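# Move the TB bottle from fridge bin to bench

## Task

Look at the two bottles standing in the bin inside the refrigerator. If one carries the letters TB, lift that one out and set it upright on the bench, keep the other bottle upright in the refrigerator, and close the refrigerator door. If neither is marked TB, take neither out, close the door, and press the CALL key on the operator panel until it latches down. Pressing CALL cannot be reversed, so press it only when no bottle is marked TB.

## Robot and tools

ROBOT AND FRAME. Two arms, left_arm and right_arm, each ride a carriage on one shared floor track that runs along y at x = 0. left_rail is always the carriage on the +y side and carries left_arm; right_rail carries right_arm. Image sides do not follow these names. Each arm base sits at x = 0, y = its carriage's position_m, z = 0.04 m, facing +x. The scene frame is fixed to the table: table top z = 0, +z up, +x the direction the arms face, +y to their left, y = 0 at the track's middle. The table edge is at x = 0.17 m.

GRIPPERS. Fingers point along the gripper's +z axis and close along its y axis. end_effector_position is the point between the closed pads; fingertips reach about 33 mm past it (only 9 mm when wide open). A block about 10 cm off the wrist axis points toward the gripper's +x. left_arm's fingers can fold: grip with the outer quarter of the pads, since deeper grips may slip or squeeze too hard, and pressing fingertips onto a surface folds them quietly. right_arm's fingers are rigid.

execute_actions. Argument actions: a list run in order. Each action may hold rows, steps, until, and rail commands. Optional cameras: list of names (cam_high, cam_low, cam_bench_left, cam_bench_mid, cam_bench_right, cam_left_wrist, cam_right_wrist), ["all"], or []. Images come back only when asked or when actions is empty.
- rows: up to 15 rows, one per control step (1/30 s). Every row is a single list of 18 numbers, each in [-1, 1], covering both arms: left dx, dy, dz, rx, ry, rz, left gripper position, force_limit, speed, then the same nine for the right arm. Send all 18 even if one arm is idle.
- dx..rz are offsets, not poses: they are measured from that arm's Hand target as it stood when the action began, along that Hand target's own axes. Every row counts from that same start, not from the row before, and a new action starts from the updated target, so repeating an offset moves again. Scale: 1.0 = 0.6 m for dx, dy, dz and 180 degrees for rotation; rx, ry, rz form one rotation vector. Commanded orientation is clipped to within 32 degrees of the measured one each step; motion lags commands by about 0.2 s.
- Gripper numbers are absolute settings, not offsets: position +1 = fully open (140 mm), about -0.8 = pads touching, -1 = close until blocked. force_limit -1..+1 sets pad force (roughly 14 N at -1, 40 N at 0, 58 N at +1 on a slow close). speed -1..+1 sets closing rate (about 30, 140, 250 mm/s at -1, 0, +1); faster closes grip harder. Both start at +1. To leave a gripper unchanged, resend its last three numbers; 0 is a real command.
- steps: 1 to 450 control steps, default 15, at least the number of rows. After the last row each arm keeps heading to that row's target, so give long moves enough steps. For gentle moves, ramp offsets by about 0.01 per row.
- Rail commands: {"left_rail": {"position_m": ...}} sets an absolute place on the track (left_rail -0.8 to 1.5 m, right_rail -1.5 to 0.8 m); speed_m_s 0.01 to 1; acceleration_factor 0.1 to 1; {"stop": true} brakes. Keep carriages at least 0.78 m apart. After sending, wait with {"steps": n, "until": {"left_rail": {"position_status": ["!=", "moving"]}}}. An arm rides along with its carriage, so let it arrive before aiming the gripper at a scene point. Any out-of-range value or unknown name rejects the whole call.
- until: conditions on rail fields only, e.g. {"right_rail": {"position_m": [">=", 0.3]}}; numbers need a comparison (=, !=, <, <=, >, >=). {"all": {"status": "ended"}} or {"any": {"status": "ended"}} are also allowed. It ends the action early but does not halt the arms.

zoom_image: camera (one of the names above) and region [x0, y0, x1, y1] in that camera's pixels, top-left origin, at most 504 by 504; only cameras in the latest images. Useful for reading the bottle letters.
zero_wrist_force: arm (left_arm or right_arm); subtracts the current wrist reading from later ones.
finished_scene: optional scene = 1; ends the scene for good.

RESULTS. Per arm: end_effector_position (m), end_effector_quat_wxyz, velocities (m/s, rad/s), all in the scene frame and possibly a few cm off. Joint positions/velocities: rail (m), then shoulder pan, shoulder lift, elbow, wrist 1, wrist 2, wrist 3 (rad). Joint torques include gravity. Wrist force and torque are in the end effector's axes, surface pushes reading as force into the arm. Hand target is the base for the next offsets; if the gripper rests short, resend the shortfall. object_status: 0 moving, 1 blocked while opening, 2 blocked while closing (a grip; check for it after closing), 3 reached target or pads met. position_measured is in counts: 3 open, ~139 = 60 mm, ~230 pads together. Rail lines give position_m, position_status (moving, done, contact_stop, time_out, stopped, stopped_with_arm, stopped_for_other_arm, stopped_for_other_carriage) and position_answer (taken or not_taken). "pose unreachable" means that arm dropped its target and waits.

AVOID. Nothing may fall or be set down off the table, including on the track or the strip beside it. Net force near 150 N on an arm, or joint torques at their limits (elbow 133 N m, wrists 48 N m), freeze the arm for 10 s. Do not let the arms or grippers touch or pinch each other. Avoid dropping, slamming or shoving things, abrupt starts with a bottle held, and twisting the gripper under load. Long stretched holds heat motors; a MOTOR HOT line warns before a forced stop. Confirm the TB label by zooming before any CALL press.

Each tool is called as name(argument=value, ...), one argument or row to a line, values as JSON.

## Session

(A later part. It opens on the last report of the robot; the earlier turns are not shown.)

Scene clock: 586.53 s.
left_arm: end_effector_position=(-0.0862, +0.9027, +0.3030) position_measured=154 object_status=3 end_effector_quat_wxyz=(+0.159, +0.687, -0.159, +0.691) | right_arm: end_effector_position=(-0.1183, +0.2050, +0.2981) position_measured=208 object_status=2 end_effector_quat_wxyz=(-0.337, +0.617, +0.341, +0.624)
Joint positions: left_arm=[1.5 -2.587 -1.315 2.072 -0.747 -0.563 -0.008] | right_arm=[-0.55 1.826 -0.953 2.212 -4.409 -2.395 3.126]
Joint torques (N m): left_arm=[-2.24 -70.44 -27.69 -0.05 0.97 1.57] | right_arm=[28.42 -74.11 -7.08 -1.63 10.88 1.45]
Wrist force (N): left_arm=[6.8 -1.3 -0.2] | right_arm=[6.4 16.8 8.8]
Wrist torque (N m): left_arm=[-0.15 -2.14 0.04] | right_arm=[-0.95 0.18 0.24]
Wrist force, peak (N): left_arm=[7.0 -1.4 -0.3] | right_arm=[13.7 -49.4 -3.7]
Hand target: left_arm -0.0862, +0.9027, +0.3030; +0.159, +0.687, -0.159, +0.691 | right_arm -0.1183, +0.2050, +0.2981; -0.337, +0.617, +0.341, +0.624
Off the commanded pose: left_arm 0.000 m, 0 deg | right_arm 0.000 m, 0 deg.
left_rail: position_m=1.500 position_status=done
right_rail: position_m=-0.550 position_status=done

execute_actions(
  actions=[
    {"rows":[[0,0,0,0,0,0,-0.2,-0.3,-0.8,0,0.0039,-0.0144,0.0044,0,0,-1,-0.6,-1]],"steps":8},
    {"rows":[[0,0,0,0,0,0,-0.2,-0.3,-0.8,0,0.004,-0.0144,0.0044,0,0,-1,-0.6,-1]],"steps":8},
    {"rows":[[0,0,0,0,0,0,-0.2,-0.3,-0.8,0,0.0041,-0.0144,0.0044,0,0,-1,-0.6,-1]],"steps":8},
    {"rows":[[0,0,0,0,0,0,-0.2,-0.3,-0.8,0,0.0041,-0.0143,0.0044,0,0,-1,-0.6,-1]],"steps":8},
    {"rows":[[0,0,0,0,0,0,-0.2,-0.3,-0.8,0,0.0042,-0.0143,0.0044,0,0,-1,-0.6,-1]],"steps":8},
    {"rows":[[0,0,0,0,0,0,-0.2,-0.3,-0.8,0,0.0042,-0.0143,0.0044,0,0,-1,-0.6,-1]],"steps":30},
  ],
)

Scene clock: 600.23 s.
left_arm: end_effector_position=(-0.0862, +0.9027, +0.3030) position_measured=154 object_status=3 end_effector_quat_wxyz=(+0.159, +0.687, -0.159, +0.691) | right_arm: end_effector_position=(-0.1320, +0.1531, +0.2980) position_measured=208 object_status=2 end_effector_quat_wxyz=(-0.363, +0.602, +0.367, +0.609)
Joint positions: left_arm=[1.5 -2.587 -1.315 2.072 -0.747 -0.563 -0.008] | right_arm=[-0.55 1.839 -0.991 2.332 -4.49 -2.326 3.127]
Joint torques (N m): left_arm=[-3.5 -67.08 -26.84 -0.09 1.11 1.75] | right_arm=[6.74 -68.42 1.5 -3.78 0.37 0.82]
Wrist force (N): left_arm=[6.6 -1.5 -0.2] | right_arm=[6.4 -10.7 2.5]
Wrist torque (N m): left_arm=[-0.19 -2.10 0.04] | right_arm=[-0.78 0.16 0.32]
Wrist force, peak (N): left_arm=[7.0 -1.1 -0.4] | right_arm=[3.7 17.2 14.1]
Hand target: left_arm -0.0862, +0.9027, +0.3030; +0.159, +0.687, -0.159, +0.691 | right_arm -0.1320, +0.1531, +0.2980; -0.363, +0.602, +0.367, +0.609
Off the commanded pose: left_arm 0.000 m, 0 deg | right_arm 0.000 m, 0 deg.
left_rail: position_m=1.500 position_status=done
right_rail: position_m=-0.550 position_status=done

execute_actions(
  actions=[
    {"rows":[[0,0,0,0,0,0,-0.2,-0.3,-0.8,0,0.0038,-0.0144,0.0044,0,0,-1,-0.6,-1]],"steps":8},
    {"rows":[[0,0,0,0,0,0,-0.2,-0.3,-0.8,0,0.004,-0.0144,0.0044,0,0,-1,-0.6,-1]],"steps":8},
    {"rows":[[0,0,0,0,0,0,-0.2,-0.3,-0.8,0,0.0042,-0.0144,0.0044,0,0,-1,-0.6,-1]],"steps":8},
    {"rows":[[0,0,0,0,0,0,-0.2,-0.3,-0.8,0,0.0042,-0.0143,0.0044,0,0,-1,-0.6,-1]],"steps":8},
    {"rows":[[0,0,0,0,0,0,-0.2,-0.3,-0.8,0,0.0043,-0.0143,0.0044,0,0,-1,-0.6,-1]],"steps":8},
    {"rows":[[0,0,0,0,0,0,-0.2,-0.3,-0.8,0,0.0044,-0.0143,0.0044,0,0,-1,-0.6,-1]],"steps":8},
    {"rows":[[0,0,0,0,0,0,-0.2,-0.3,-0.8,0,0.0045,-0.0143,0.0044,0,0,-1,-0.6,-1]],"steps":30},
  ],
  cameras=["cam_right_wrist","cam_left_wrist","cam_bench_left"],
)

Scene clock: 614.67 s.
left_arm: end_effector_position=(-0.0862, +0.9027, +0.3030) position_measured=154 object_status=3 end_effector_quat_wxyz=(+0.159, +0.687, -0.159, +0.691) | right_arm: end_effector_position=(-0.1420, +0.0912, +0.2979) position_measured=208 object_status=2 end_effector_quat_wxyz=(-0.391, +0.584, +0.396, +0.590)
Joint positions: left_arm=[1.5 -2.587 -1.315 2.072 -0.747 -0.563 -0.008] | right_arm=[-0.55 1.842 -1.024 2.474 -4.596 -2.232 3.128]
Joint torques (N m): left_arm=[-0.27 -70.41 -27.07 -0.19 1.33 1.6] | right_arm=[12 -66.59 -2.57 -4.13 14.85 -0.27]
Wrist force (N): left_arm=[7.0 -1.0 -0.1] | right_arm=[-1.3 28.0 13.7]
Wrist torque (N m): left_arm=[-0.09 -2.18 0.04] | right_arm=[-1.00 0.09 0.28]
Wrist force, peak (N): left_arm=[7.0 -1.1 -0.3] | right_arm=[-0.9 28.2 13.7]
Hand target: left_arm -0.0862, +0.9027, +0.3030; +0.159, +0.687, -0.159, +0.691 | right_arm -0.1420, +0.0912, +0.2979; -0.391, +0.584, +0.396, +0.590
Off the commanded pose: left_arm 0.000 m, 0 deg | right_arm 0.000 m, 0 deg.
left_rail: position_m=1.500 position_status=done
right_rail: position_m=-0.550 position_status=done
camera_calibration:
cam_left_wrist: T_world_to_cam=[[-0.424666, -0.904796, -0.0316777, 0.805899], [-0.295396, 0.171549, -0.939847, 0.103717], [0.855803, -0.389764, -0.340125, 0.710462], [0, 0, 0, 1]] pos_world=[-0.23514, 0.988294, 0.364652]
cam_right_wrist: T_world_to_cam=[[0.921546, -0.384069, 0.056954, 0.152264], [-0.0969134, -0.369578, -0.924132, 0.286029], [0.375979, 0.846111, -0.377805, 0.272254], [0, 0, 0, 1]] pos_world=[-0.21496, -0.0661671, 0.358516]
Images, in order (width x height): cam_bench_left 896x504, cam_left_wrist 896x504, cam_right_wrist 896x504.

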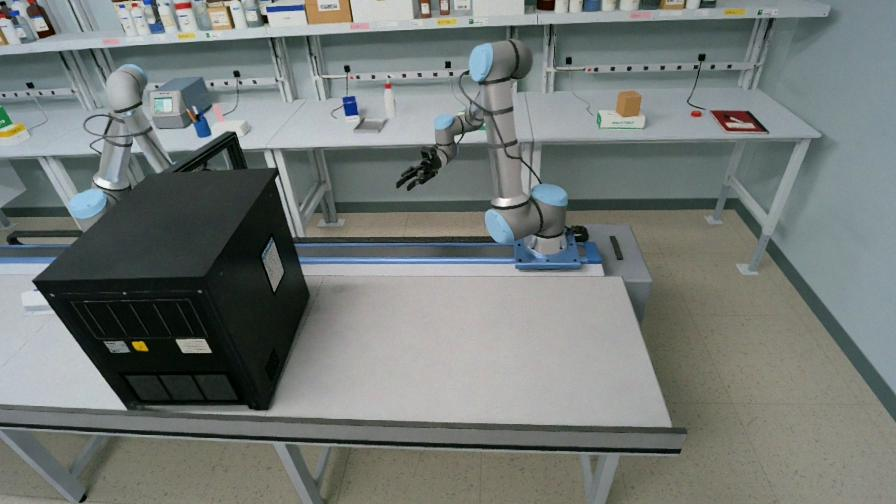

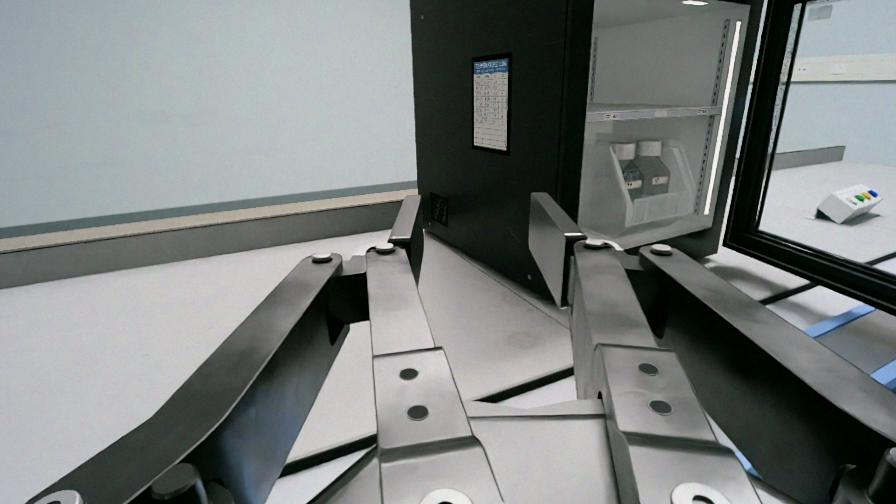

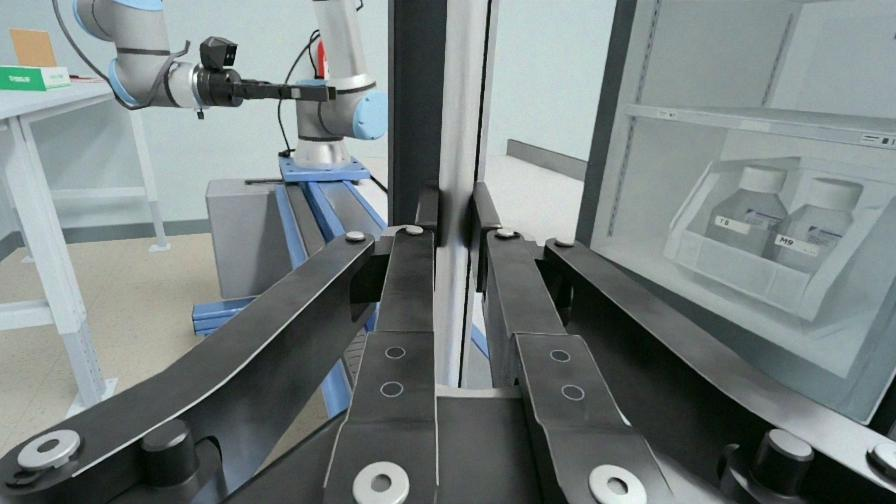

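execute_actions(
  actions=[
    {"left_rail":{"position_m":1.15},"steps":90,"until":{"left_rail":{"position_status":["!=","moving"]}}},
  ],
  cameras=["cam_left_wrist"],
)

zoom_image(
  camera="cam_left_wrist",
  region=[250, 0, 650, 300],
)

Scene clock: 630.77 s.
left_arm: end_effector_position=(-0.0862, +0.5530, +0.3030) position_measured=154 object_status=3 end_effector_quat_wxyz=(+0.159, +0.687, -0.159, +0.691) | right_arm: end_effector_position=(-0.1420, +0.0912, +0.2979) position_measured=208 object_status=2 end_effector_quat_wxyz=(-0.391, +0.584, +0.396, +0.590)
Joint positions: left_arm=[1.15 -2.587 -1.315 2.072 -0.747 -0.563 -0.008] | right_arm=[-0.55 1.842 -1.024 2.474 -4.596 -2.232 3.128]
Joint torques (N m): left_arm=[-1.73 -48.03 -35.09 0.21 1.65 1.36] | right_arm=[9.83 -68.13 -6.08 -4 14.92 -1.26]
Wrist force (N): left_arm=[6.6 -1.3 0.0] | right_arm=[-1.0 28.0 13.6]
Wrist torque (N m): left_arm=[-0.15 -2.10 0.04] | right_arm=[-1.00 0.05 0.28]
Wrist force, peak (N): left_arm=[6.8 -4.6 -1.7] | right_arm=[-1.1 28.5 13.9]
Hand target: left_arm -0.0862, +0.5530, +0.3030; +0.159, +0.687, -0.159, +0.691 | right_arm -0.1420, +0.0912, +0.2979; -0.391, +0.584, +0.396, +0.590
Tool commands: left_gripper/position=-0.2 left_gripper/force_limit=-0.3 left_gripper/speed=-0.8 right_gripper/position=-1.0 right_gripper/force_limit=-0.6 right_gripper/speed=-1.0
Off the commanded pose: left_arm 0.000 m, 0 deg | right_arm 0.000 m, 0 deg.
left_rail: position_m=1.150 position_status=done
right_rail: position_m=-0.550 position_status=done
camera_calibration:
cam_left_wrist: T_world_to_cam=[[-0.424666, -0.904796, -0.0316777, 0.489492], [-0.295396, 0.171549, -0.939847, 0.163707], [0.855803, -0.389764, -0.340125, 0.574161], [0, 0, 0, 1]] pos_world=[-0.23514, 0.638594, 0.364652]
Images, in order (width x height): cam_left_wrist 896x504.

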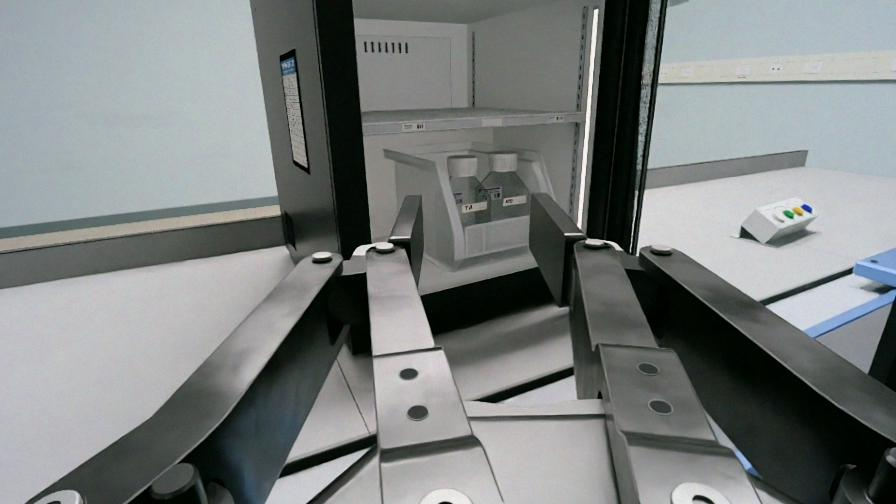

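Scaled by 1.260 from the camera's 896x504 image, which has a finer 1280x720 frame.

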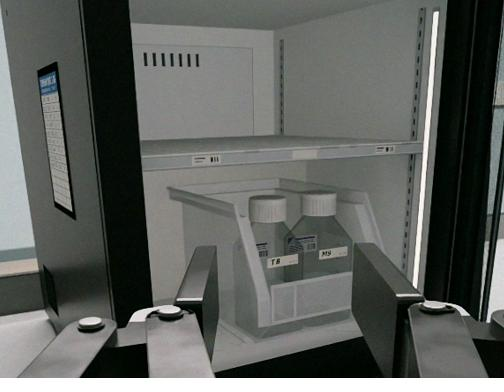

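execute_actions(
  actions=[
    {"rows":[[-0.01,0.05,0.12,0,0,0,-0.2,-0.3,-0.8,0,0,0,0,0,0,-1,-0.6,-1]],"steps":12},
    {"rows":[[-0.01,0.05,0.12,0,0,0,-0.2,-0.3,-0.8,0,0,0,0,0,0,-1,-0.6,-1]],"steps":12},
    {"rows":[[-0.01,0.05,0.12,0,0,0,-0.2,-0.3,-0.8,0,0,0,0,0,0,-1,-0.6,-1]],"steps":12},
    {"rows":[[-0.01,0.05,0.12,0,0,0,-0.2,-0.3,-0.8,0,0,0,0,0,0,-1,-0.6,-1]],"steps":12},
    {"rows":[[0,0,0,0.07,0,0,-0.2,-0.3,-0.8,0,0,0,0,0,0,-1,-0.6,-1]],"steps":12},
    {"rows":[[0,0,0,0.074,0,0,-0.2,-0.3,-0.8,0,0,0,0,0,0,-1,-0.6,-1]],"steps":40},
  ],
  cameras=["cam_left_wrist"],
)

zoom_image(
  camera="cam_left_wrist",
  region=[300, 50, 620, 280],
)

Scene clock: 679.43 s.
left_arm: end_effector_position=(+0.1203, +0.3190, +0.2804) position_measured=154 object_status=3 end_effector_quat_wxyz=(+0.001, +0.706, +0.000, +0.709) | right_arm: end_effector_position=(-0.1420, +0.0912, +0.2979) position_measured=208 object_status=2 end_effector_quat_wxyz=(-0.391, +0.584, +0.396, +0.590)
Joint positions: left_arm=[1.15 -2.034 -0.932 1.514 -0.571 -0.462 -0.011] | right_arm=[-0.55 1.842 -1.024 2.474 -4.596 -2.232 3.128]
Joint torques (N m): left_arm=[10.55 -79.44 -43.61 4.7 -2.25 -2.18] | right_arm=[16.4 -64.28 -8.38 -3.61 14.73 -0.84]
Wrist force (N): left_arm=[6.6 -0.9 0.4] | right_arm=[-1.0 27.9 13.8]
Wrist torque (N m): left_arm=[-0.06 -2.12 0.29] | right_arm=[-1.04 0.06 0.27]
Wrist force, peak (N): left_arm=[7.9 -6.7 -10.0] | right_arm=[-1.3 28.4 14.0]
Hand target: left_arm +0.1203, +0.3190, +0.2804; +0.001, +0.706, +0.000, +0.709 | right_arm -0.1420, +0.0912, +0.2979; -0.391, +0.584, +0.396, +0.590
Off the commanded pose: left_arm 0.000 m, 0 deg | right_arm 0.000 m, 0 deg.
left_rail: position_m=1.150 position_status=done
right_rail: position_m=-0.550 position_status=done
camera_calibration:
cam_left_wrist: T_world_to_cam=[[0.0135331, -0.999473, -0.0295161, 0.341577], [-0.341037, 0.0231351, -0.939765, 0.296392], [0.939952, 0.022784, -0.340545, 0.156899], [0, 0, 0, 1]] pos_world=[-0.0510192, 0.330965, 0.342052]
Images, in order (width x height): cam_left_wrist 896x504.

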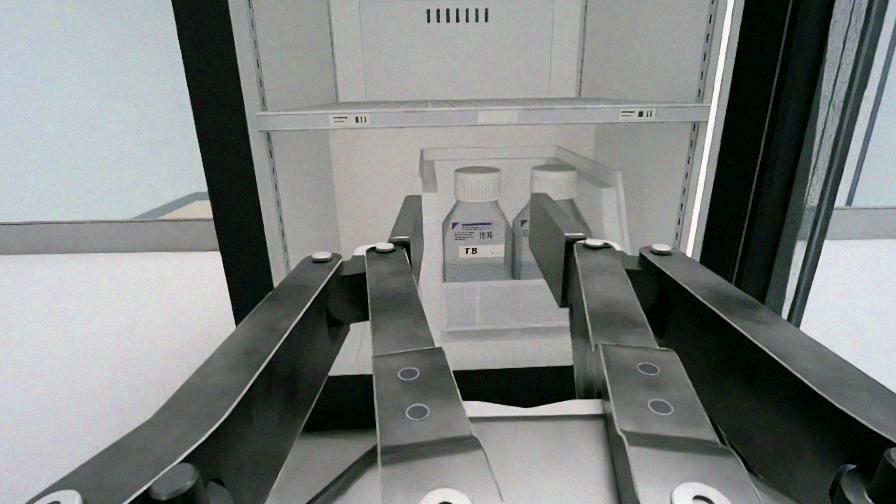

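Scaled by 1.575 from the camera's 896x504 image, which has a finer 1280x720 frame.

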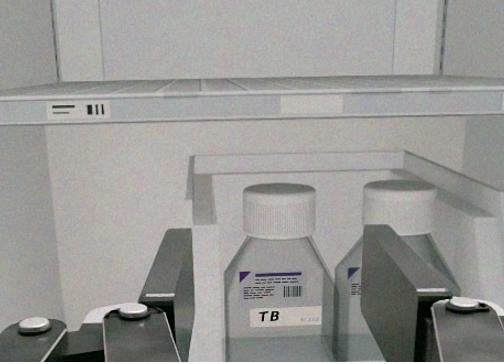

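zoom_image(
  camera="cam_left_wrist",
  region=[400, 130, 600, 240],
)

Scaled by 2.520 from the camera's 896x504 image, which has a finer 1280x720 frame.

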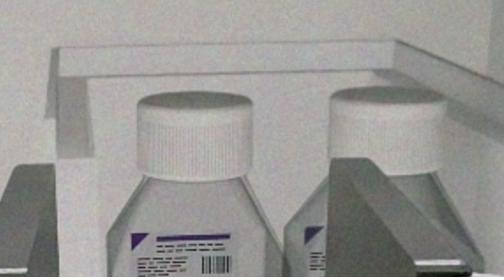

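execute_actions(
  actions=[
    {"rows":[[-0.02,0.01,0.07,0,0,0,-0.115,-0.6,-0.8,0,0,0,0,0,0,-1,-0.6,-1]],"steps":12},
    {"rows":[[-0.02,0.01,0.07,0,0,0,-0.115,-0.6,-0.8,0,0,0,0,0,0,-1,-0.6,-1]],"steps":12},
    {"rows":[[-0.007,0.003,0.077,0,0,0,-0.115,-0.6,-0.8,0,0,0,0,0,0,-1,-0.6,-1]],"steps":40},
  ],
  cameras=["cam_left_wrist","cam_right_wrist"],
)

zoom_image(
  camera="cam_left_wrist",
  region=[350, 80, 650, 280],
)

Scene clock: 723.43 s.
left_arm: end_effector_position=(+0.2506, +0.3050, +0.2528) position_measured=143 object_status=3 end_effector_quat_wxyz=(+0.001, +0.706, +0.000, +0.709) | right_arm: end_effector_position=(-0.1420, +0.0912, +0.2979) position_measured=208 object_status=2 end_effector_quat_wxyz=(-0.391, +0.584, +0.396, +0.590)
Joint positions: left_arm=[1.15 -1.883 -0.919 1.55 -0.616 -0.312 -0.016] | right_arm=[-0.55 1.842 -1.024 2.474 -4.596 -2.232 3.128]
Joint torques (N m): left_arm=[13.91 -78.41 -43.4 -1.98 2.45 0.43] | right_arm=[16.04 -64.89 -11.6 -3.36 14.88 -1.54]
Wrist force (N): left_arm=[6.8 -1.1 -0.1] | right_arm=[-0.9 27.8 13.5]
Wrist torque (N m): left_arm=[-0.10 -2.16 0.29] | right_arm=[-1.04 0.01 0.28]
Wrist force, peak (N): left_arm=[10.6 -1.7 -12.0] | right_arm=[-1.4 28.6 13.6]
Hand target: left_arm +0.2506, +0.3050, +0.2528; +0.001, +0.706, +0.000, +0.709 | right_arm -0.1420, +0.0912, +0.2979; -0.391, +0.584, +0.396, +0.590
Off the commanded pose: left_arm 0.000 m, 0 deg | right_arm 0.000 m, 0 deg.
left_rail: position_m=1.150 position_status=done
right_rail: position_m=-0.550 position_status=done
camera_calibration:
cam_left_wrist: T_world_to_cam=[[0.0135331, -0.999473, -0.0295161, 0.325106], [-0.341037, 0.0231351, -0.939765, 0.315213], [0.939952, 0.022784, -0.340545, 0.0253407], [0, 0, 0, 1]] pos_world=[0.0792808, 0.317065, 0.314452]
cam_right_wrist: T_world_to_cam=[[0.921546, -0.384069, 0.056954, 0.152264], [-0.0969134, -0.369578, -0.924132, 0.286029], [0.375979, 0.846111, -0.377805, 0.272254], [0, 0, 0, 1]] pos_world=[-0.21496, -0.0661671, 0.358516]
Images, in order (width x height): cam_left_wrist 896x504, cam_right_wrist 896x504.

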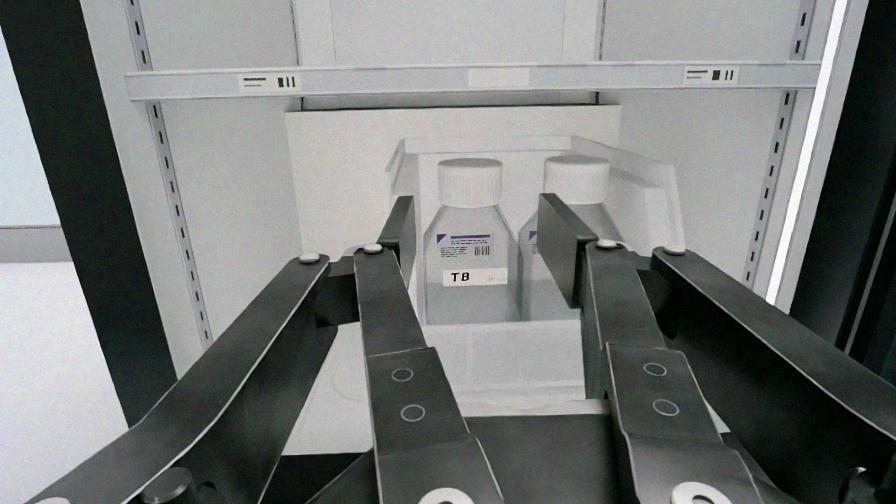

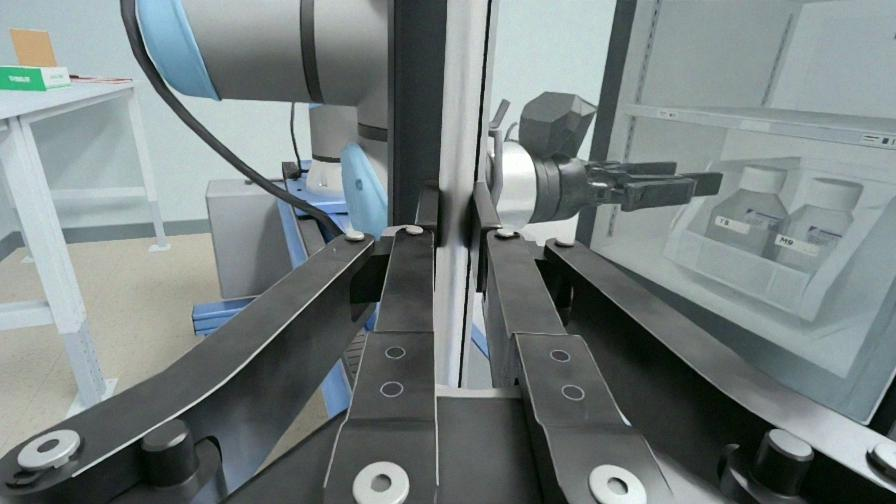

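Scaled by 1.680 from the camera's 896x504 image, which has a finer 1280x720 frame.

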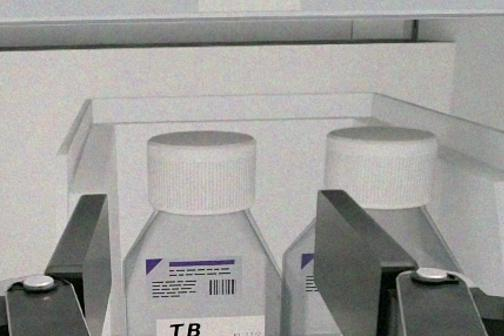

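execute_actions(
  actions=[
    {"rows":[[0,0.002,0.05,0,0,0,-0.115,-0.6,-0.8,0,0,0,0,0,0,-1,-0.6,-1]],"steps":12},
    {"rows":[[0,0.0015,0.05,0,0,0,-0.115,-0.6,-0.8,0,0,0,0,0,0,-1,-0.6,-1]],"steps":12},
    {"rows":[[0,0,0.035,0,0,0,-0.115,-0.6,-0.8,0,0,0,0,0,0,-1,-0.6,-1]],"steps":40},
  ],
  cameras=["cam_left_wrist"],
)

zoom_image(
  camera="cam_left_wrist",
  region=[350, 80, 650, 280],
)

Scene clock: 742.57 s.
left_arm: end_effector_position=(+0.3316, +0.3029, +0.2532) position_measured=143 object_status=3 end_effector_quat_wxyz=(+0.001, +0.706, +0.000, +0.709) | right_arm: end_effector_position=(-0.1420, +0.0912, +0.2979) position_measured=208 object_status=2 end_effector_quat_wxyz=(-0.391, +0.584, +0.396, +0.590)
Joint positions: left_arm=[1.15 -1.789 -0.922 1.554 -0.611 -0.217 -0.022] | right_arm=[-0.55 1.842 -1.024 2.474 -4.596 -2.232 3.128]
Joint torques (N m): left_arm=[12.13 -79.01 -44.17 3.61 2.52 -1.93] | right_arm=[18.13 -64.4 -15.37 -2.78 14.45 -1.19]
Wrist force (N): left_arm=[6.7 -1.2 -0.1] | right_arm=[-1.2 28.2 13.4]
Wrist torque (N m): left_arm=[-0.14 -2.13 0.29] | right_arm=[-0.98 0.07 0.28]
Wrist force, peak (N): left_arm=[6.7 -0.1 -9.1] | right_arm=[-1.1 28.5 13.9]
Hand target: left_arm +0.3316, +0.3029, +0.2532; +0.001, +0.706, +0.000, +0.709 | right_arm -0.1420, +0.0912, +0.2979; -0.391, +0.584, +0.396, +0.590
Off the commanded pose: left_arm 0.000 m, 0 deg | right_arm 0.000 m, 0 deg.
left_rail: position_m=1.150 position_status=done
right_rail: position_m=-0.550 position_status=done
camera_calibration:
cam_left_wrist: T_world_to_cam=[[0.0135331, -0.999473, -0.0295161, 0.321823], [-0.341037, 0.0231351, -0.939765, 0.343264], [0.939952, 0.022784, -0.340545, -0.0506091], [0, 0, 0, 1]] pos_world=[0.160281, 0.314865, 0.314852]
Images, in order (width x height): cam_left_wrist 896x504.

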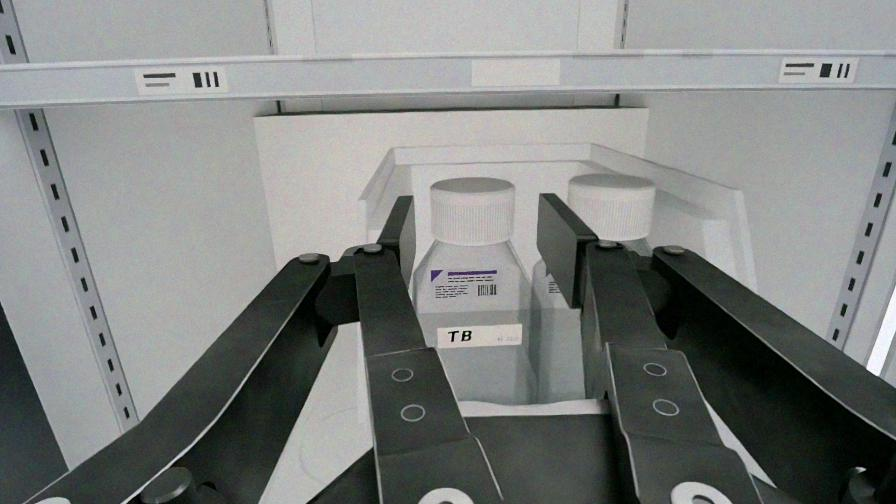

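Scaled by 1.680 from the camera's 896x504 image, which has a finer 1280x720 frame.

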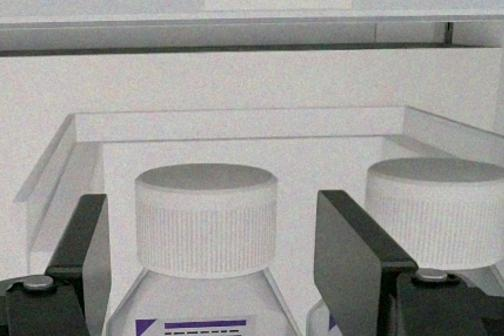

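execute_actions(
  actions=[
    {"rows":[[0,0.001,0.03,0,0,0,-0.115,-0.6,-0.8,0,0,0,0,0,0,-1,-0.6,-1]],"steps":12},
    {"rows":[[0,0,0.03,0,0,0,-0.115,-0.6,-0.8,0,0,0,0,0,0,-1,-0.6,-1]],"steps":12},
    {"rows":[[0,0,0.027,0,0,0,-0.115,-0.6,-0.8,0,0,0,0,0,0,-1,-0.6,-1]],"steps":40},
  ],
  cameras=["cam_left_wrist"],
)

zoom_image(
  camera="cam_left_wrist",
  region=[350, 80, 650, 280],
)

Scene clock: 751.97 s.
left_arm: end_effector_position=(+0.3838, +0.3022, +0.2534) position_measured=143 object_status=3 end_effector_quat_wxyz=(+0.001, +0.706, +0.000, +0.709) | right_arm: end_effector_position=(-0.1420, +0.0912, +0.2979) position_measured=208 object_status=2 end_effector_quat_wxyz=(-0.391, +0.584, +0.396, +0.590)
Joint positions: left_arm=[1.15 -1.727 -0.919 1.548 -0.6 -0.155 -0.031] | right_arm=[-0.55 1.842 -1.024 2.474 -4.596 -2.232 3.128]
Joint torques (N m): left_arm=[11.89 -77.7 -43.3 3.34 2.16 -1.98] | right_arm=[17.32 -65.39 -16.45 -2.35 14.88 -0.84]
Wrist force (N): left_arm=[6.5 -1.2 -0.1] | right_arm=[-1.5 28.1 13.5]
Wrist torque (N m): left_arm=[-0.12 -2.09 0.29] | right_arm=[-0.99 0.12 0.28]
Wrist force, peak (N): left_arm=[6.6 -0.4 -5.5] | right_arm=[-1.0 28.5 13.7]
Hand target: left_arm +0.3838, +0.3022, +0.2534; +0.001, +0.706, +0.000, +0.709 | right_arm -0.1420, +0.0912, +0.2979; -0.391, +0.584, +0.396, +0.590
Off the commanded pose: left_arm 0.000 m, 0 deg | right_arm 0.000 m, 0 deg.
left_rail: position_m=1.150 position_status=done
right_rail: position_m=-0.550 position_status=done
camera_calibration:
cam_left_wrist: T_world_to_cam=[[0.0135331, -0.999473, -0.0295161, 0.320523], [-0.341037, 0.0231351, -0.939765, 0.361268], [0.939952, 0.022784, -0.340545, -0.0995928], [0, 0, 0, 1]] pos_world=[0.212481, 0.314265, 0.315052]
Images, in order (width x height): cam_left_wrist 896x504.

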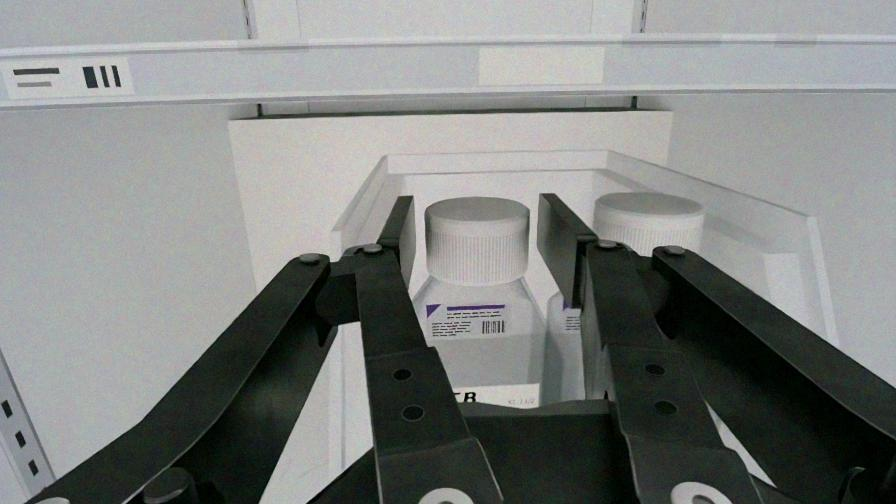

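Scaled by 1.680 from the camera's 896x504 image, which has a finer 1280x720 frame.

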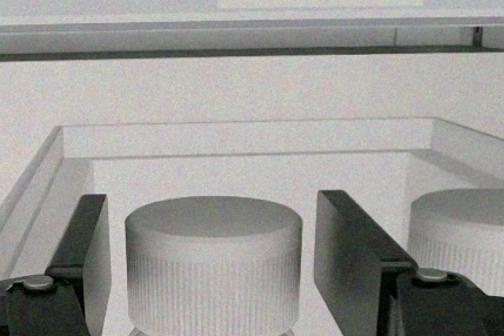

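execute_actions(
  actions=[
    {"rows":[[0,0.001,0.005,0,0,0,-0.115,-0.6,-0.8,0,0,0,0,0,0,-1,-0.6,-1]],"steps":20},
    {"rows":[[0,0,0,0,0,0,-1,-0.1,-1,0,0,0,0,0,0,-1,-0.6,-1]],"steps":60},
  ],
  cameras=["cam_left_wrist","cam_right_wrist"],
)

Scene clock: 761.33 s.
left_arm: end_effector_position=(+0.3868, +0.3016, +0.2534) position_measured=159 object_status=2 end_effector_quat_wxyz=(+0.001, +0.706, +0.000, +0.709) | right_arm: end_effector_position=(-0.1420, +0.0912, +0.2979) position_measured=208 object_status=2 end_effector_quat_wxyz=(-0.391, +0.584, +0.396, +0.590)
Joint positions: left_arm=[1.15 -1.723 -0.918 1.545 -0.598 -0.151 -0.031] | right_arm=[-0.55 1.842 -1.024 2.474 -4.596 -2.232 3.128]
Joint torques (N m): left_arm=[10.88 -78.97 -43.85 2.01 1.86 -2.3] | right_arm=[17.61 -64.2 -17.08 -2.52 14.49 -1.06]
Wrist force (N): left_arm=[6.9 -2.8 -0.5] | right_arm=[-1.5 28.2 13.5]
Wrist torque (N m): left_arm=[-0.14 -2.01 0.39] | right_arm=[-0.99 0.11 0.28]
Wrist force, peak (N): left_arm=[7.6 -2.7 -0.5] | right_arm=[-1.3 28.7 13.9]
Hand target: left_arm +0.3868, +0.3016, +0.2534; +0.001, +0.706, +0.000, +0.709 | right_arm -0.1420, +0.0912, +0.2979; -0.391, +0.584, +0.396, +0.590
Off the commanded pose: left_arm 0.000 m, 0 deg | right_arm 0.000 m, 0 deg.
left_rail: position_m=1.150 position_status=done
right_rail: position_m=-0.550 position_status=done
camera_calibration:
cam_left_wrist: T_world_to_cam=[[0.0135331, -0.999473, -0.0295161, 0.319883], [-0.341037, 0.0231351, -0.939765, 0.362305], [0.939952, 0.022784, -0.340545, -0.102399], [0, 0, 0, 1]] pos_world=[0.215481, 0.313665, 0.315052]
cam_right_wrist: T_world_to_cam=[[0.921546, -0.384069, 0.056954, 0.152264], [-0.0969134, -0.369578, -0.924132, 0.286029], [0.375979, 0.846111, -0.377805, 0.272254], [0, 0, 0, 1]] pos_world=[-0.21496, -0.0661671, 0.358516]
Images, in order (width x height): cam_left_wrist 896x504, cam_right_wrist 896x504.

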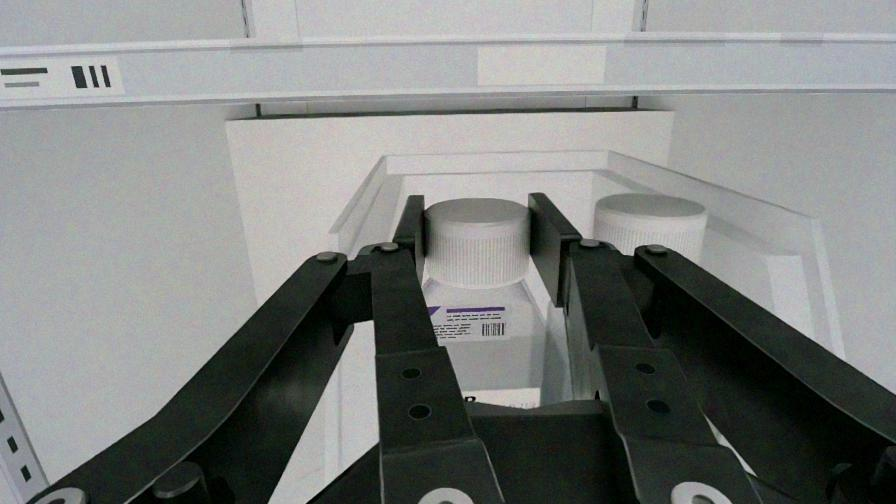

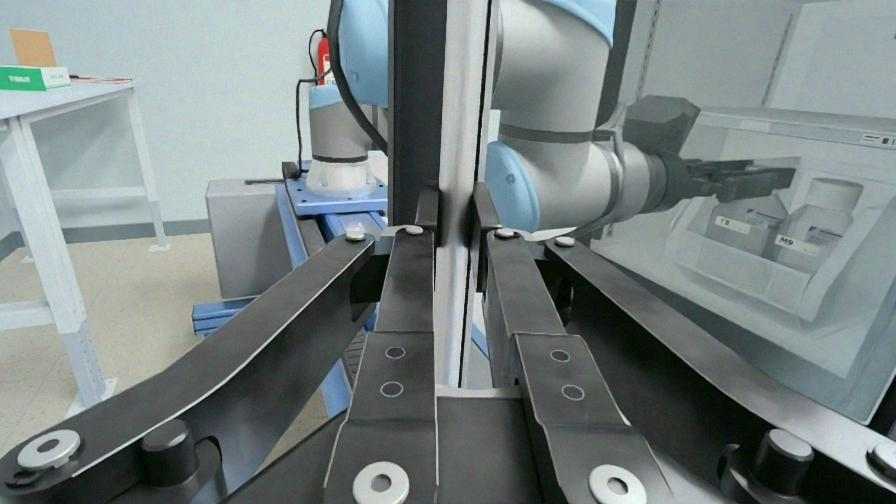

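execute_actions(
  actions=[
    {"rows":[[0.005,0,0,0,0,0,-1,-0.1,-1,0,0,0,0,0,0,-1,-0.6,-1]],"steps":10},
    {"rows":[[0.015,0,0,0,0,0,-1,-0.1,-1,0,0,0,0,0,0,-1,-0.6,-1]],"steps":12},
    {"rows":[[0.02,0,0,0,0,0,-1,-0.1,-1,0,0,0,0,0,0,-1,-0.6,-1]],"steps":12},
    {"rows":[[0.025,0,0,0,0,0,-1,-0.1,-1,0,0,0,0,0,0,-1,-0.6,-1]],"steps":30},
  ],
  cameras=["cam_left_wrist","cam_right_wrist"],
)

zoom_image(
  camera="cam_right_wrist",
  region=[640, 100, 896, 330],
)

Scene clock: 792.60 s.
left_arm: end_effector_position=(+0.3866, +0.3017, +0.2924) position_measured=159 object_status=2 end_effector_quat_wxyz=(+0.001, +0.706, +0.000, +0.709) | right_arm: end_effector_position=(-0.1420, +0.0912, +0.2979) position_measured=208 object_status=2 end_effector_quat_wxyz=(-0.391, +0.584, +0.396, +0.590)
Joint positions: left_arm=[1.15 -1.723 -0.954 1.527 -0.543 -0.152 -0.031] | right_arm=[-0.55 1.842 -1.024 2.474 -4.596 -2.232 3.128]
Joint torques (N m): left_arm=[-11.85 -106.56 -47.12 3.73 -2.18 -2.07] | right_arm=[17.66 -62.46 -17.26 -2.55 14.62 -0.79]
Wrist force (N): left_arm=[2.5 -1.6 0.1] | right_arm=[-1.4 28.0 13.7]
Wrist torque (N m): left_arm=[-0.22 -2.13 0.30] | right_arm=[-1.00 0.12 0.28]
Wrist force, peak (N): left_arm=[7.7 -3.0 -0.5] | right_arm=[-1.4 28.8 13.8]
Hand target: left_arm +0.3866, +0.3017, +0.2924; +0.001, +0.706, +0.000, +0.709 | right_arm -0.1420, +0.0912, +0.2979; -0.391, +0.584, +0.396, +0.590
Off the commanded pose: left_arm 0.000 m, 0 deg | right_arm 0.000 m, 0 deg.
left_rail: position_m=1.150 position_status=done
right_rail: position_m=-0.550 position_status=done
camera_calibration:
cam_left_wrist: T_world_to_cam=[[0.0135331, -0.999473, -0.0295161, 0.321037], [-0.341037, 0.0231351, -0.939765, 0.398888], [0.939952, 0.022784, -0.340545, -0.0889298], [0, 0, 0, 1]] pos_world=[0.215281, 0.313665, 0.354052]
cam_right_wrist: T_world_to_cam=[[0.921546, -0.384069, 0.056954, 0.152264], [-0.0969134, -0.369578, -0.924132, 0.286029], [0.375979, 0.846111, -0.377805, 0.272254], [0, 0, 0, 1]] pos_world=[-0.21496, -0.0661671, 0.358516]
Images, in order (width x height): cam_left_wrist 896x504, cam_right_wrist 896x504.

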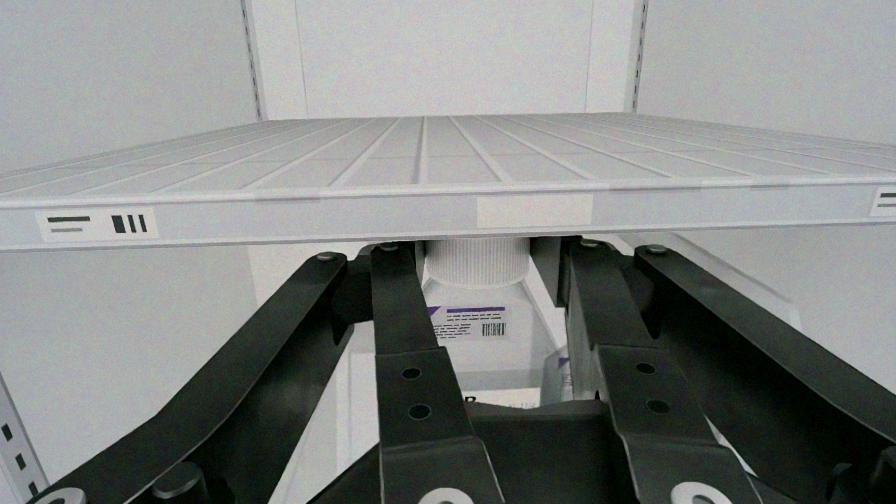

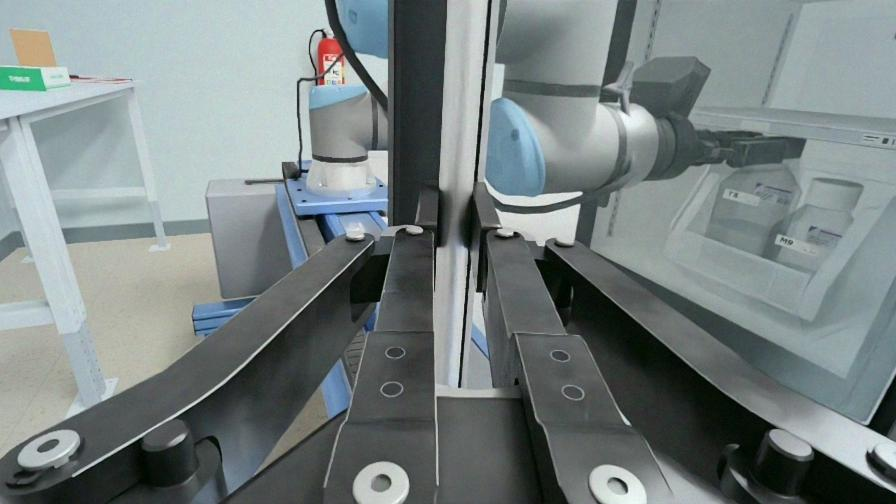

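Scaled by 1.969 from the camera's 896x504 image, which has a finer 1280x720 frame.

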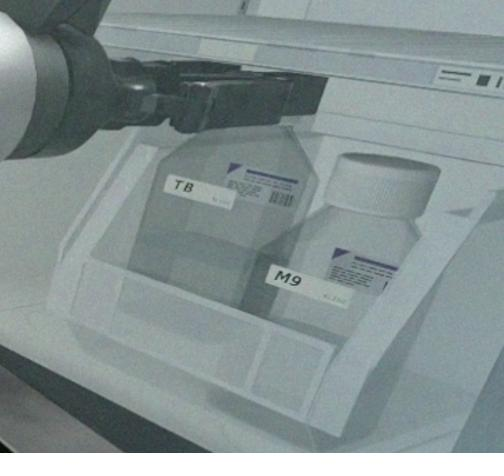

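zoom_image(
  camera="cam_right_wrist",
  region=[680, 200, 800, 310],
)

Scaled by 4.200 from the camera's 896x504 image, which has a finer 1280x720 frame.

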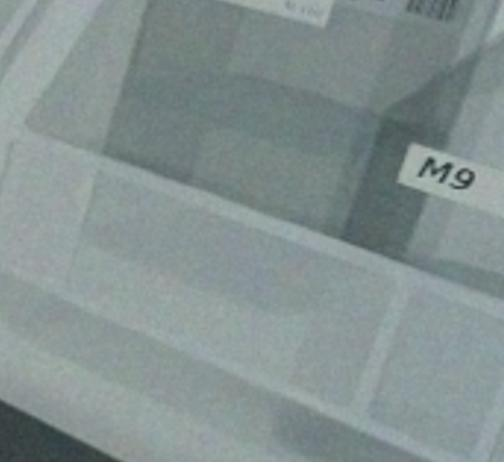

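execute_actions(
  actions=[
    {"rows":[[-0.02,0,0,0,0,0,-1,-0.1,-1,0,0,0,0,0,0,-1,-0.6,-1]],"steps":12},
    {"rows":[[-0.02,0,0,0,0,0,-1,-0.1,-1,0,0,0,0,0,0,-1,-0.6,-1]],"steps":12},
    {"rows":[[-0.018,0,0,0,0,0,-1,-0.1,-1,0,0,0,0,0,0,-1,-0.6,-1]],"steps":25},
    {"rows":[[0,0,-0.02,0,0,0,-1,-0.1,-1,0,0,0,0,0,0,-1,-0.6,-1]],"steps":12},
    {"rows":[[0,0,-0.02,0,0,0,-1,-0.1,-1,0,0,0,0,0,0,-1,-0.6,-1]],"steps":12},
    {"rows":[[0,0,-0.02,0,0,0,-1,-0.1,-1,0,0,0,0,0,0,-1,-0.6,-1]],"steps":12},
    {"rows":[[0,0,-0.02,0,0,0,-1,-0.1,-1,0,0,0,0,0,0,-1,-0.6,-1]],"steps":30},
  ],
  cameras=["cam_left_wrist","cam_right_wrist"],
)

Scene clock: 832.47 s.
left_arm: end_effector_position=(+0.3388, +0.3017, +0.2574) position_measured=159 object_status=2 end_effector_quat_wxyz=(+0.001, +0.706, +0.000, +0.709) | right_arm: end_effector_position=(-0.1420, +0.0912, +0.2979) position_measured=208 object_status=2 end_effector_quat_wxyz=(-0.391, +0.584, +0.396, +0.590)
Joint positions: left_arm=[1.15 -1.78 -0.925 1.549 -0.603 -0.208 -0.023] | right_arm=[-0.55 1.842 -1.024 2.474 -4.596 -2.232 3.128]
Joint torques (N m): left_arm=[-13.44 -108.08 -30.88 -2.22 -2.27 1.93] | right_arm=[18.2 -62.79 -16.45 -2.93 14.41 -1.11]
Wrist force (N): left_arm=[4.6 -1.5 1.0] | right_arm=[-1.3 27.9 13.6]
Wrist torque (N m): left_arm=[-0.15 -2.12 0.14] | right_arm=[-0.99 0.09 0.28]
Wrist force, peak (N): left_arm=[8.0 -1.0 0.1] | right_arm=[-1.3 28.5 13.9]
Hand target: left_arm +0.3387, +0.3017, +0.2574; +0.001, +0.706, +0.000, +0.709 | right_arm -0.1420, +0.0912, +0.2979; -0.391, +0.584, +0.396, +0.590
Off the commanded pose: left_arm 0.000 m, 0 deg | right_arm 0.000 m, 0 deg.
left_rail: position_m=1.150 position_status=done
right_rail: position_m=-0.550 position_status=done
camera_calibration:
cam_left_wrist: T_world_to_cam=[[0.0135331, -0.999473, -0.0295161, 0.32065], [-0.341037, 0.0231351, -0.939765, 0.349695], [0.939952, 0.022784, -0.340545, -0.0559191], [0, 0, 0, 1]] pos_world=[0.167481, 0.313665, 0.319052]
cam_right_wrist: T_world_to_cam=[[0.921546, -0.384069, 0.056954, 0.152264], [-0.0969134, -0.369578, -0.924132, 0.286029], [0.375979, 0.846111, -0.377805, 0.272254], [0, 0, 0, 1]] pos_world=[-0.21496, -0.0661671, 0.358516]
Images, in order (width x height): cam_left_wrist 896x504, cam_right_wrist 896x504.

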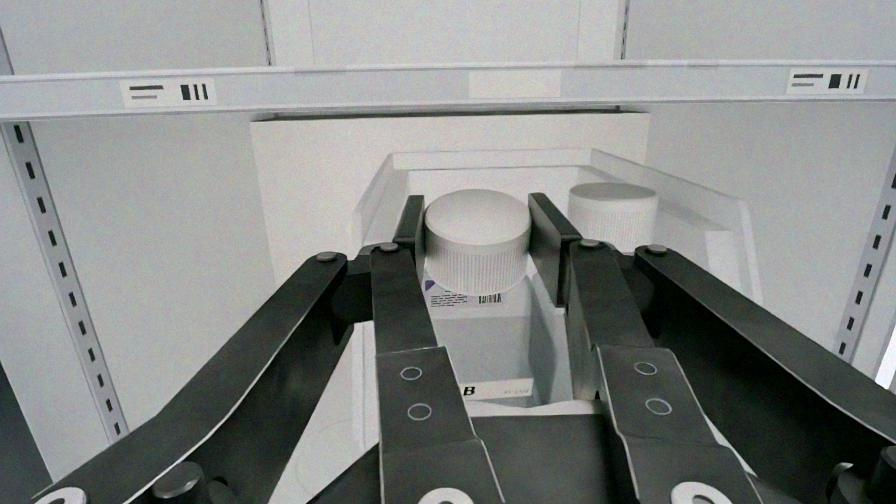

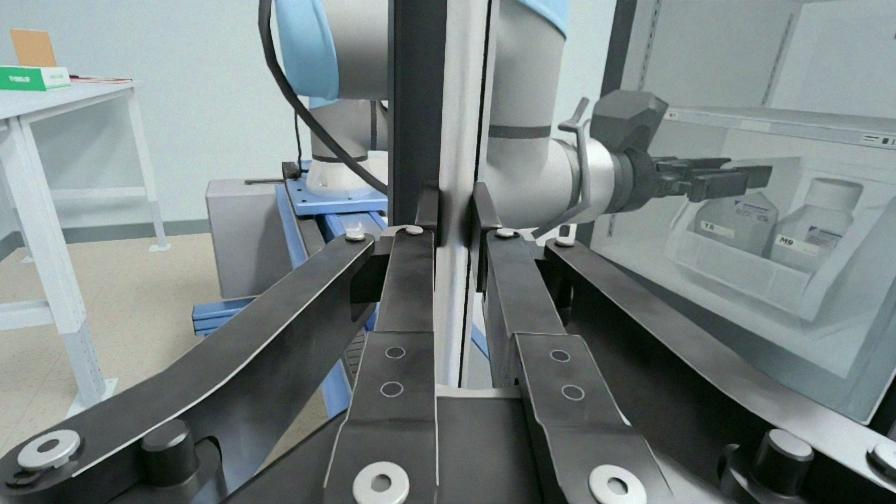

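execute_actions(
  actions=[
    {"rows":[[0,0,-0.02,0,0,0,-1,-0.1,-1,0,0,0,0,0,0,-1,-0.6,-1]],"steps":12},
    {"rows":[[0,0,-0.02,0,0,0,-1,-0.1,-1,0,0,0,0,0,0,-1,-0.6,-1]],"steps":12},
    {"rows":[[0,0,-0.017,0,0,0,-1,-0.1,-1,0,0,0,0,0,0,-1,-0.6,-1]],"steps":25},
  ],
  cameras=["cam_left_wrist","cam_right_wrist"],
)

Scene clock: 847.80 s.
left_arm: end_effector_position=(+0.3046, +0.3017, +0.2572) position_measured=159 object_status=2 end_effector_quat_wxyz=(+0.001, +0.706, +0.000, +0.709) | right_arm: end_effector_position=(-0.1420, +0.0912, +0.2979) position_measured=208 object_status=2 end_effector_quat_wxyz=(-0.391, +0.584, +0.396, +0.590)
Joint positions: left_arm=[1.15 -1.82 -0.924 1.548 -0.606 -0.248 -0.02] | right_arm=[-0.55 1.842 -1.024 2.474 -4.596 -2.232 3.128]
Joint torques (N m): left_arm=[-13.82 -77.86 -43.78 -1.61 -2.35 2.1] | right_arm=[20.11 -62.31 -16.27 -2.83 14.01 -0.79]
Wrist force (N): left_arm=[5.8 -0.7 3.1] | right_arm=[-1.5 27.6 13.6]
Wrist torque (N m): left_arm=[-0.17 -2.10 0.04] | right_arm=[-0.98 0.04 0.27]
Wrist force, peak (N): left_arm=[3.8 -0.9 5.9] | right_arm=[-1.6 28.1 14.1]
Hand target: left_arm +0.3045, +0.3017, +0.2572; +0.001, +0.706, +0.000, +0.709 | right_arm -0.1420, +0.0912, +0.2979; -0.391, +0.584, +0.396, +0.590
Off the commanded pose: left_arm 0.000 m, 0 deg | right_arm 0.000 m, 0 deg.
left_rail: position_m=1.150 position_status=done
right_rail: position_m=-0.550 position_status=done
camera_calibration:
cam_left_wrist: T_world_to_cam=[[0.0135331, -0.999473, -0.0295161, 0.32121], [-0.341037, 0.0231351, -0.939765, 0.337935], [0.939952, 0.022784, -0.340545, -0.0238091], [0, 0, 0, 1]] pos_world=[0.133281, 0.313765, 0.318952]
cam_right_wrist: T_world_to_cam=[[0.921546, -0.384069, 0.056954, 0.152264], [-0.0969134, -0.369578, -0.924132, 0.286029], [0.375979, 0.846111, -0.377805, 0.272254], [0, 0, 0, 1]] pos_world=[-0.21496, -0.0661671, 0.358516]
Images, in order (width x height): cam_left_wrist 896x504, cam_right_wrist 896x504.

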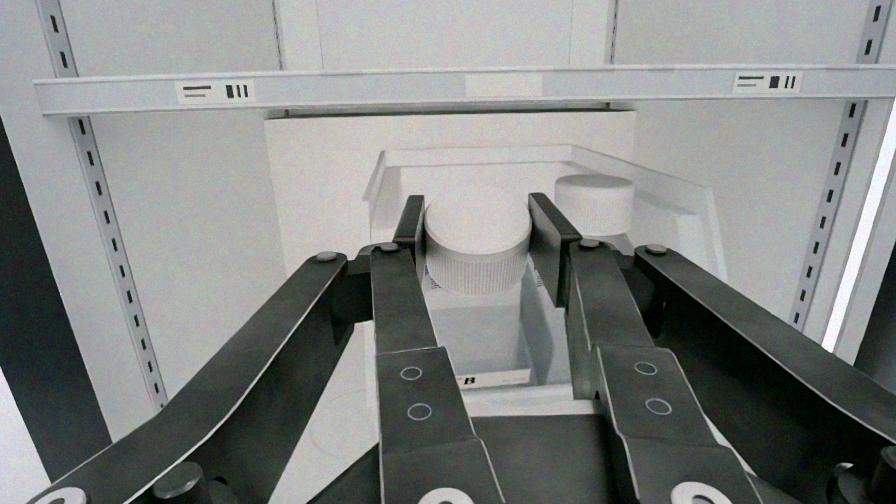

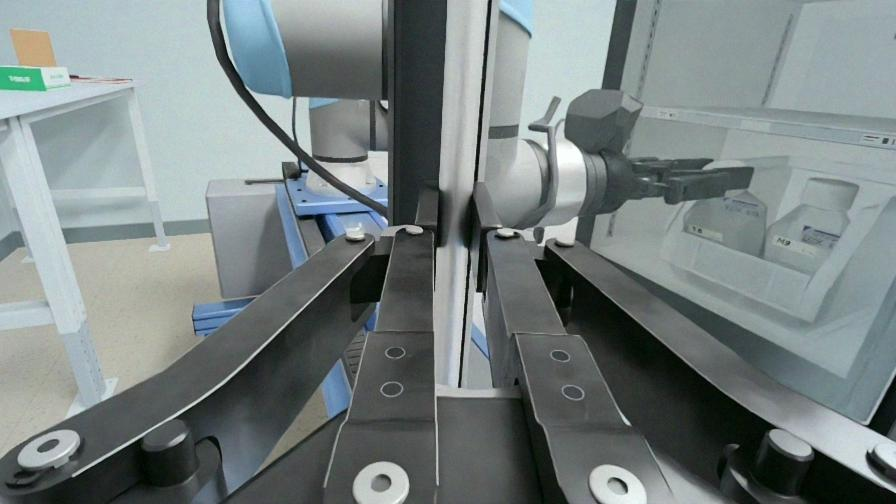

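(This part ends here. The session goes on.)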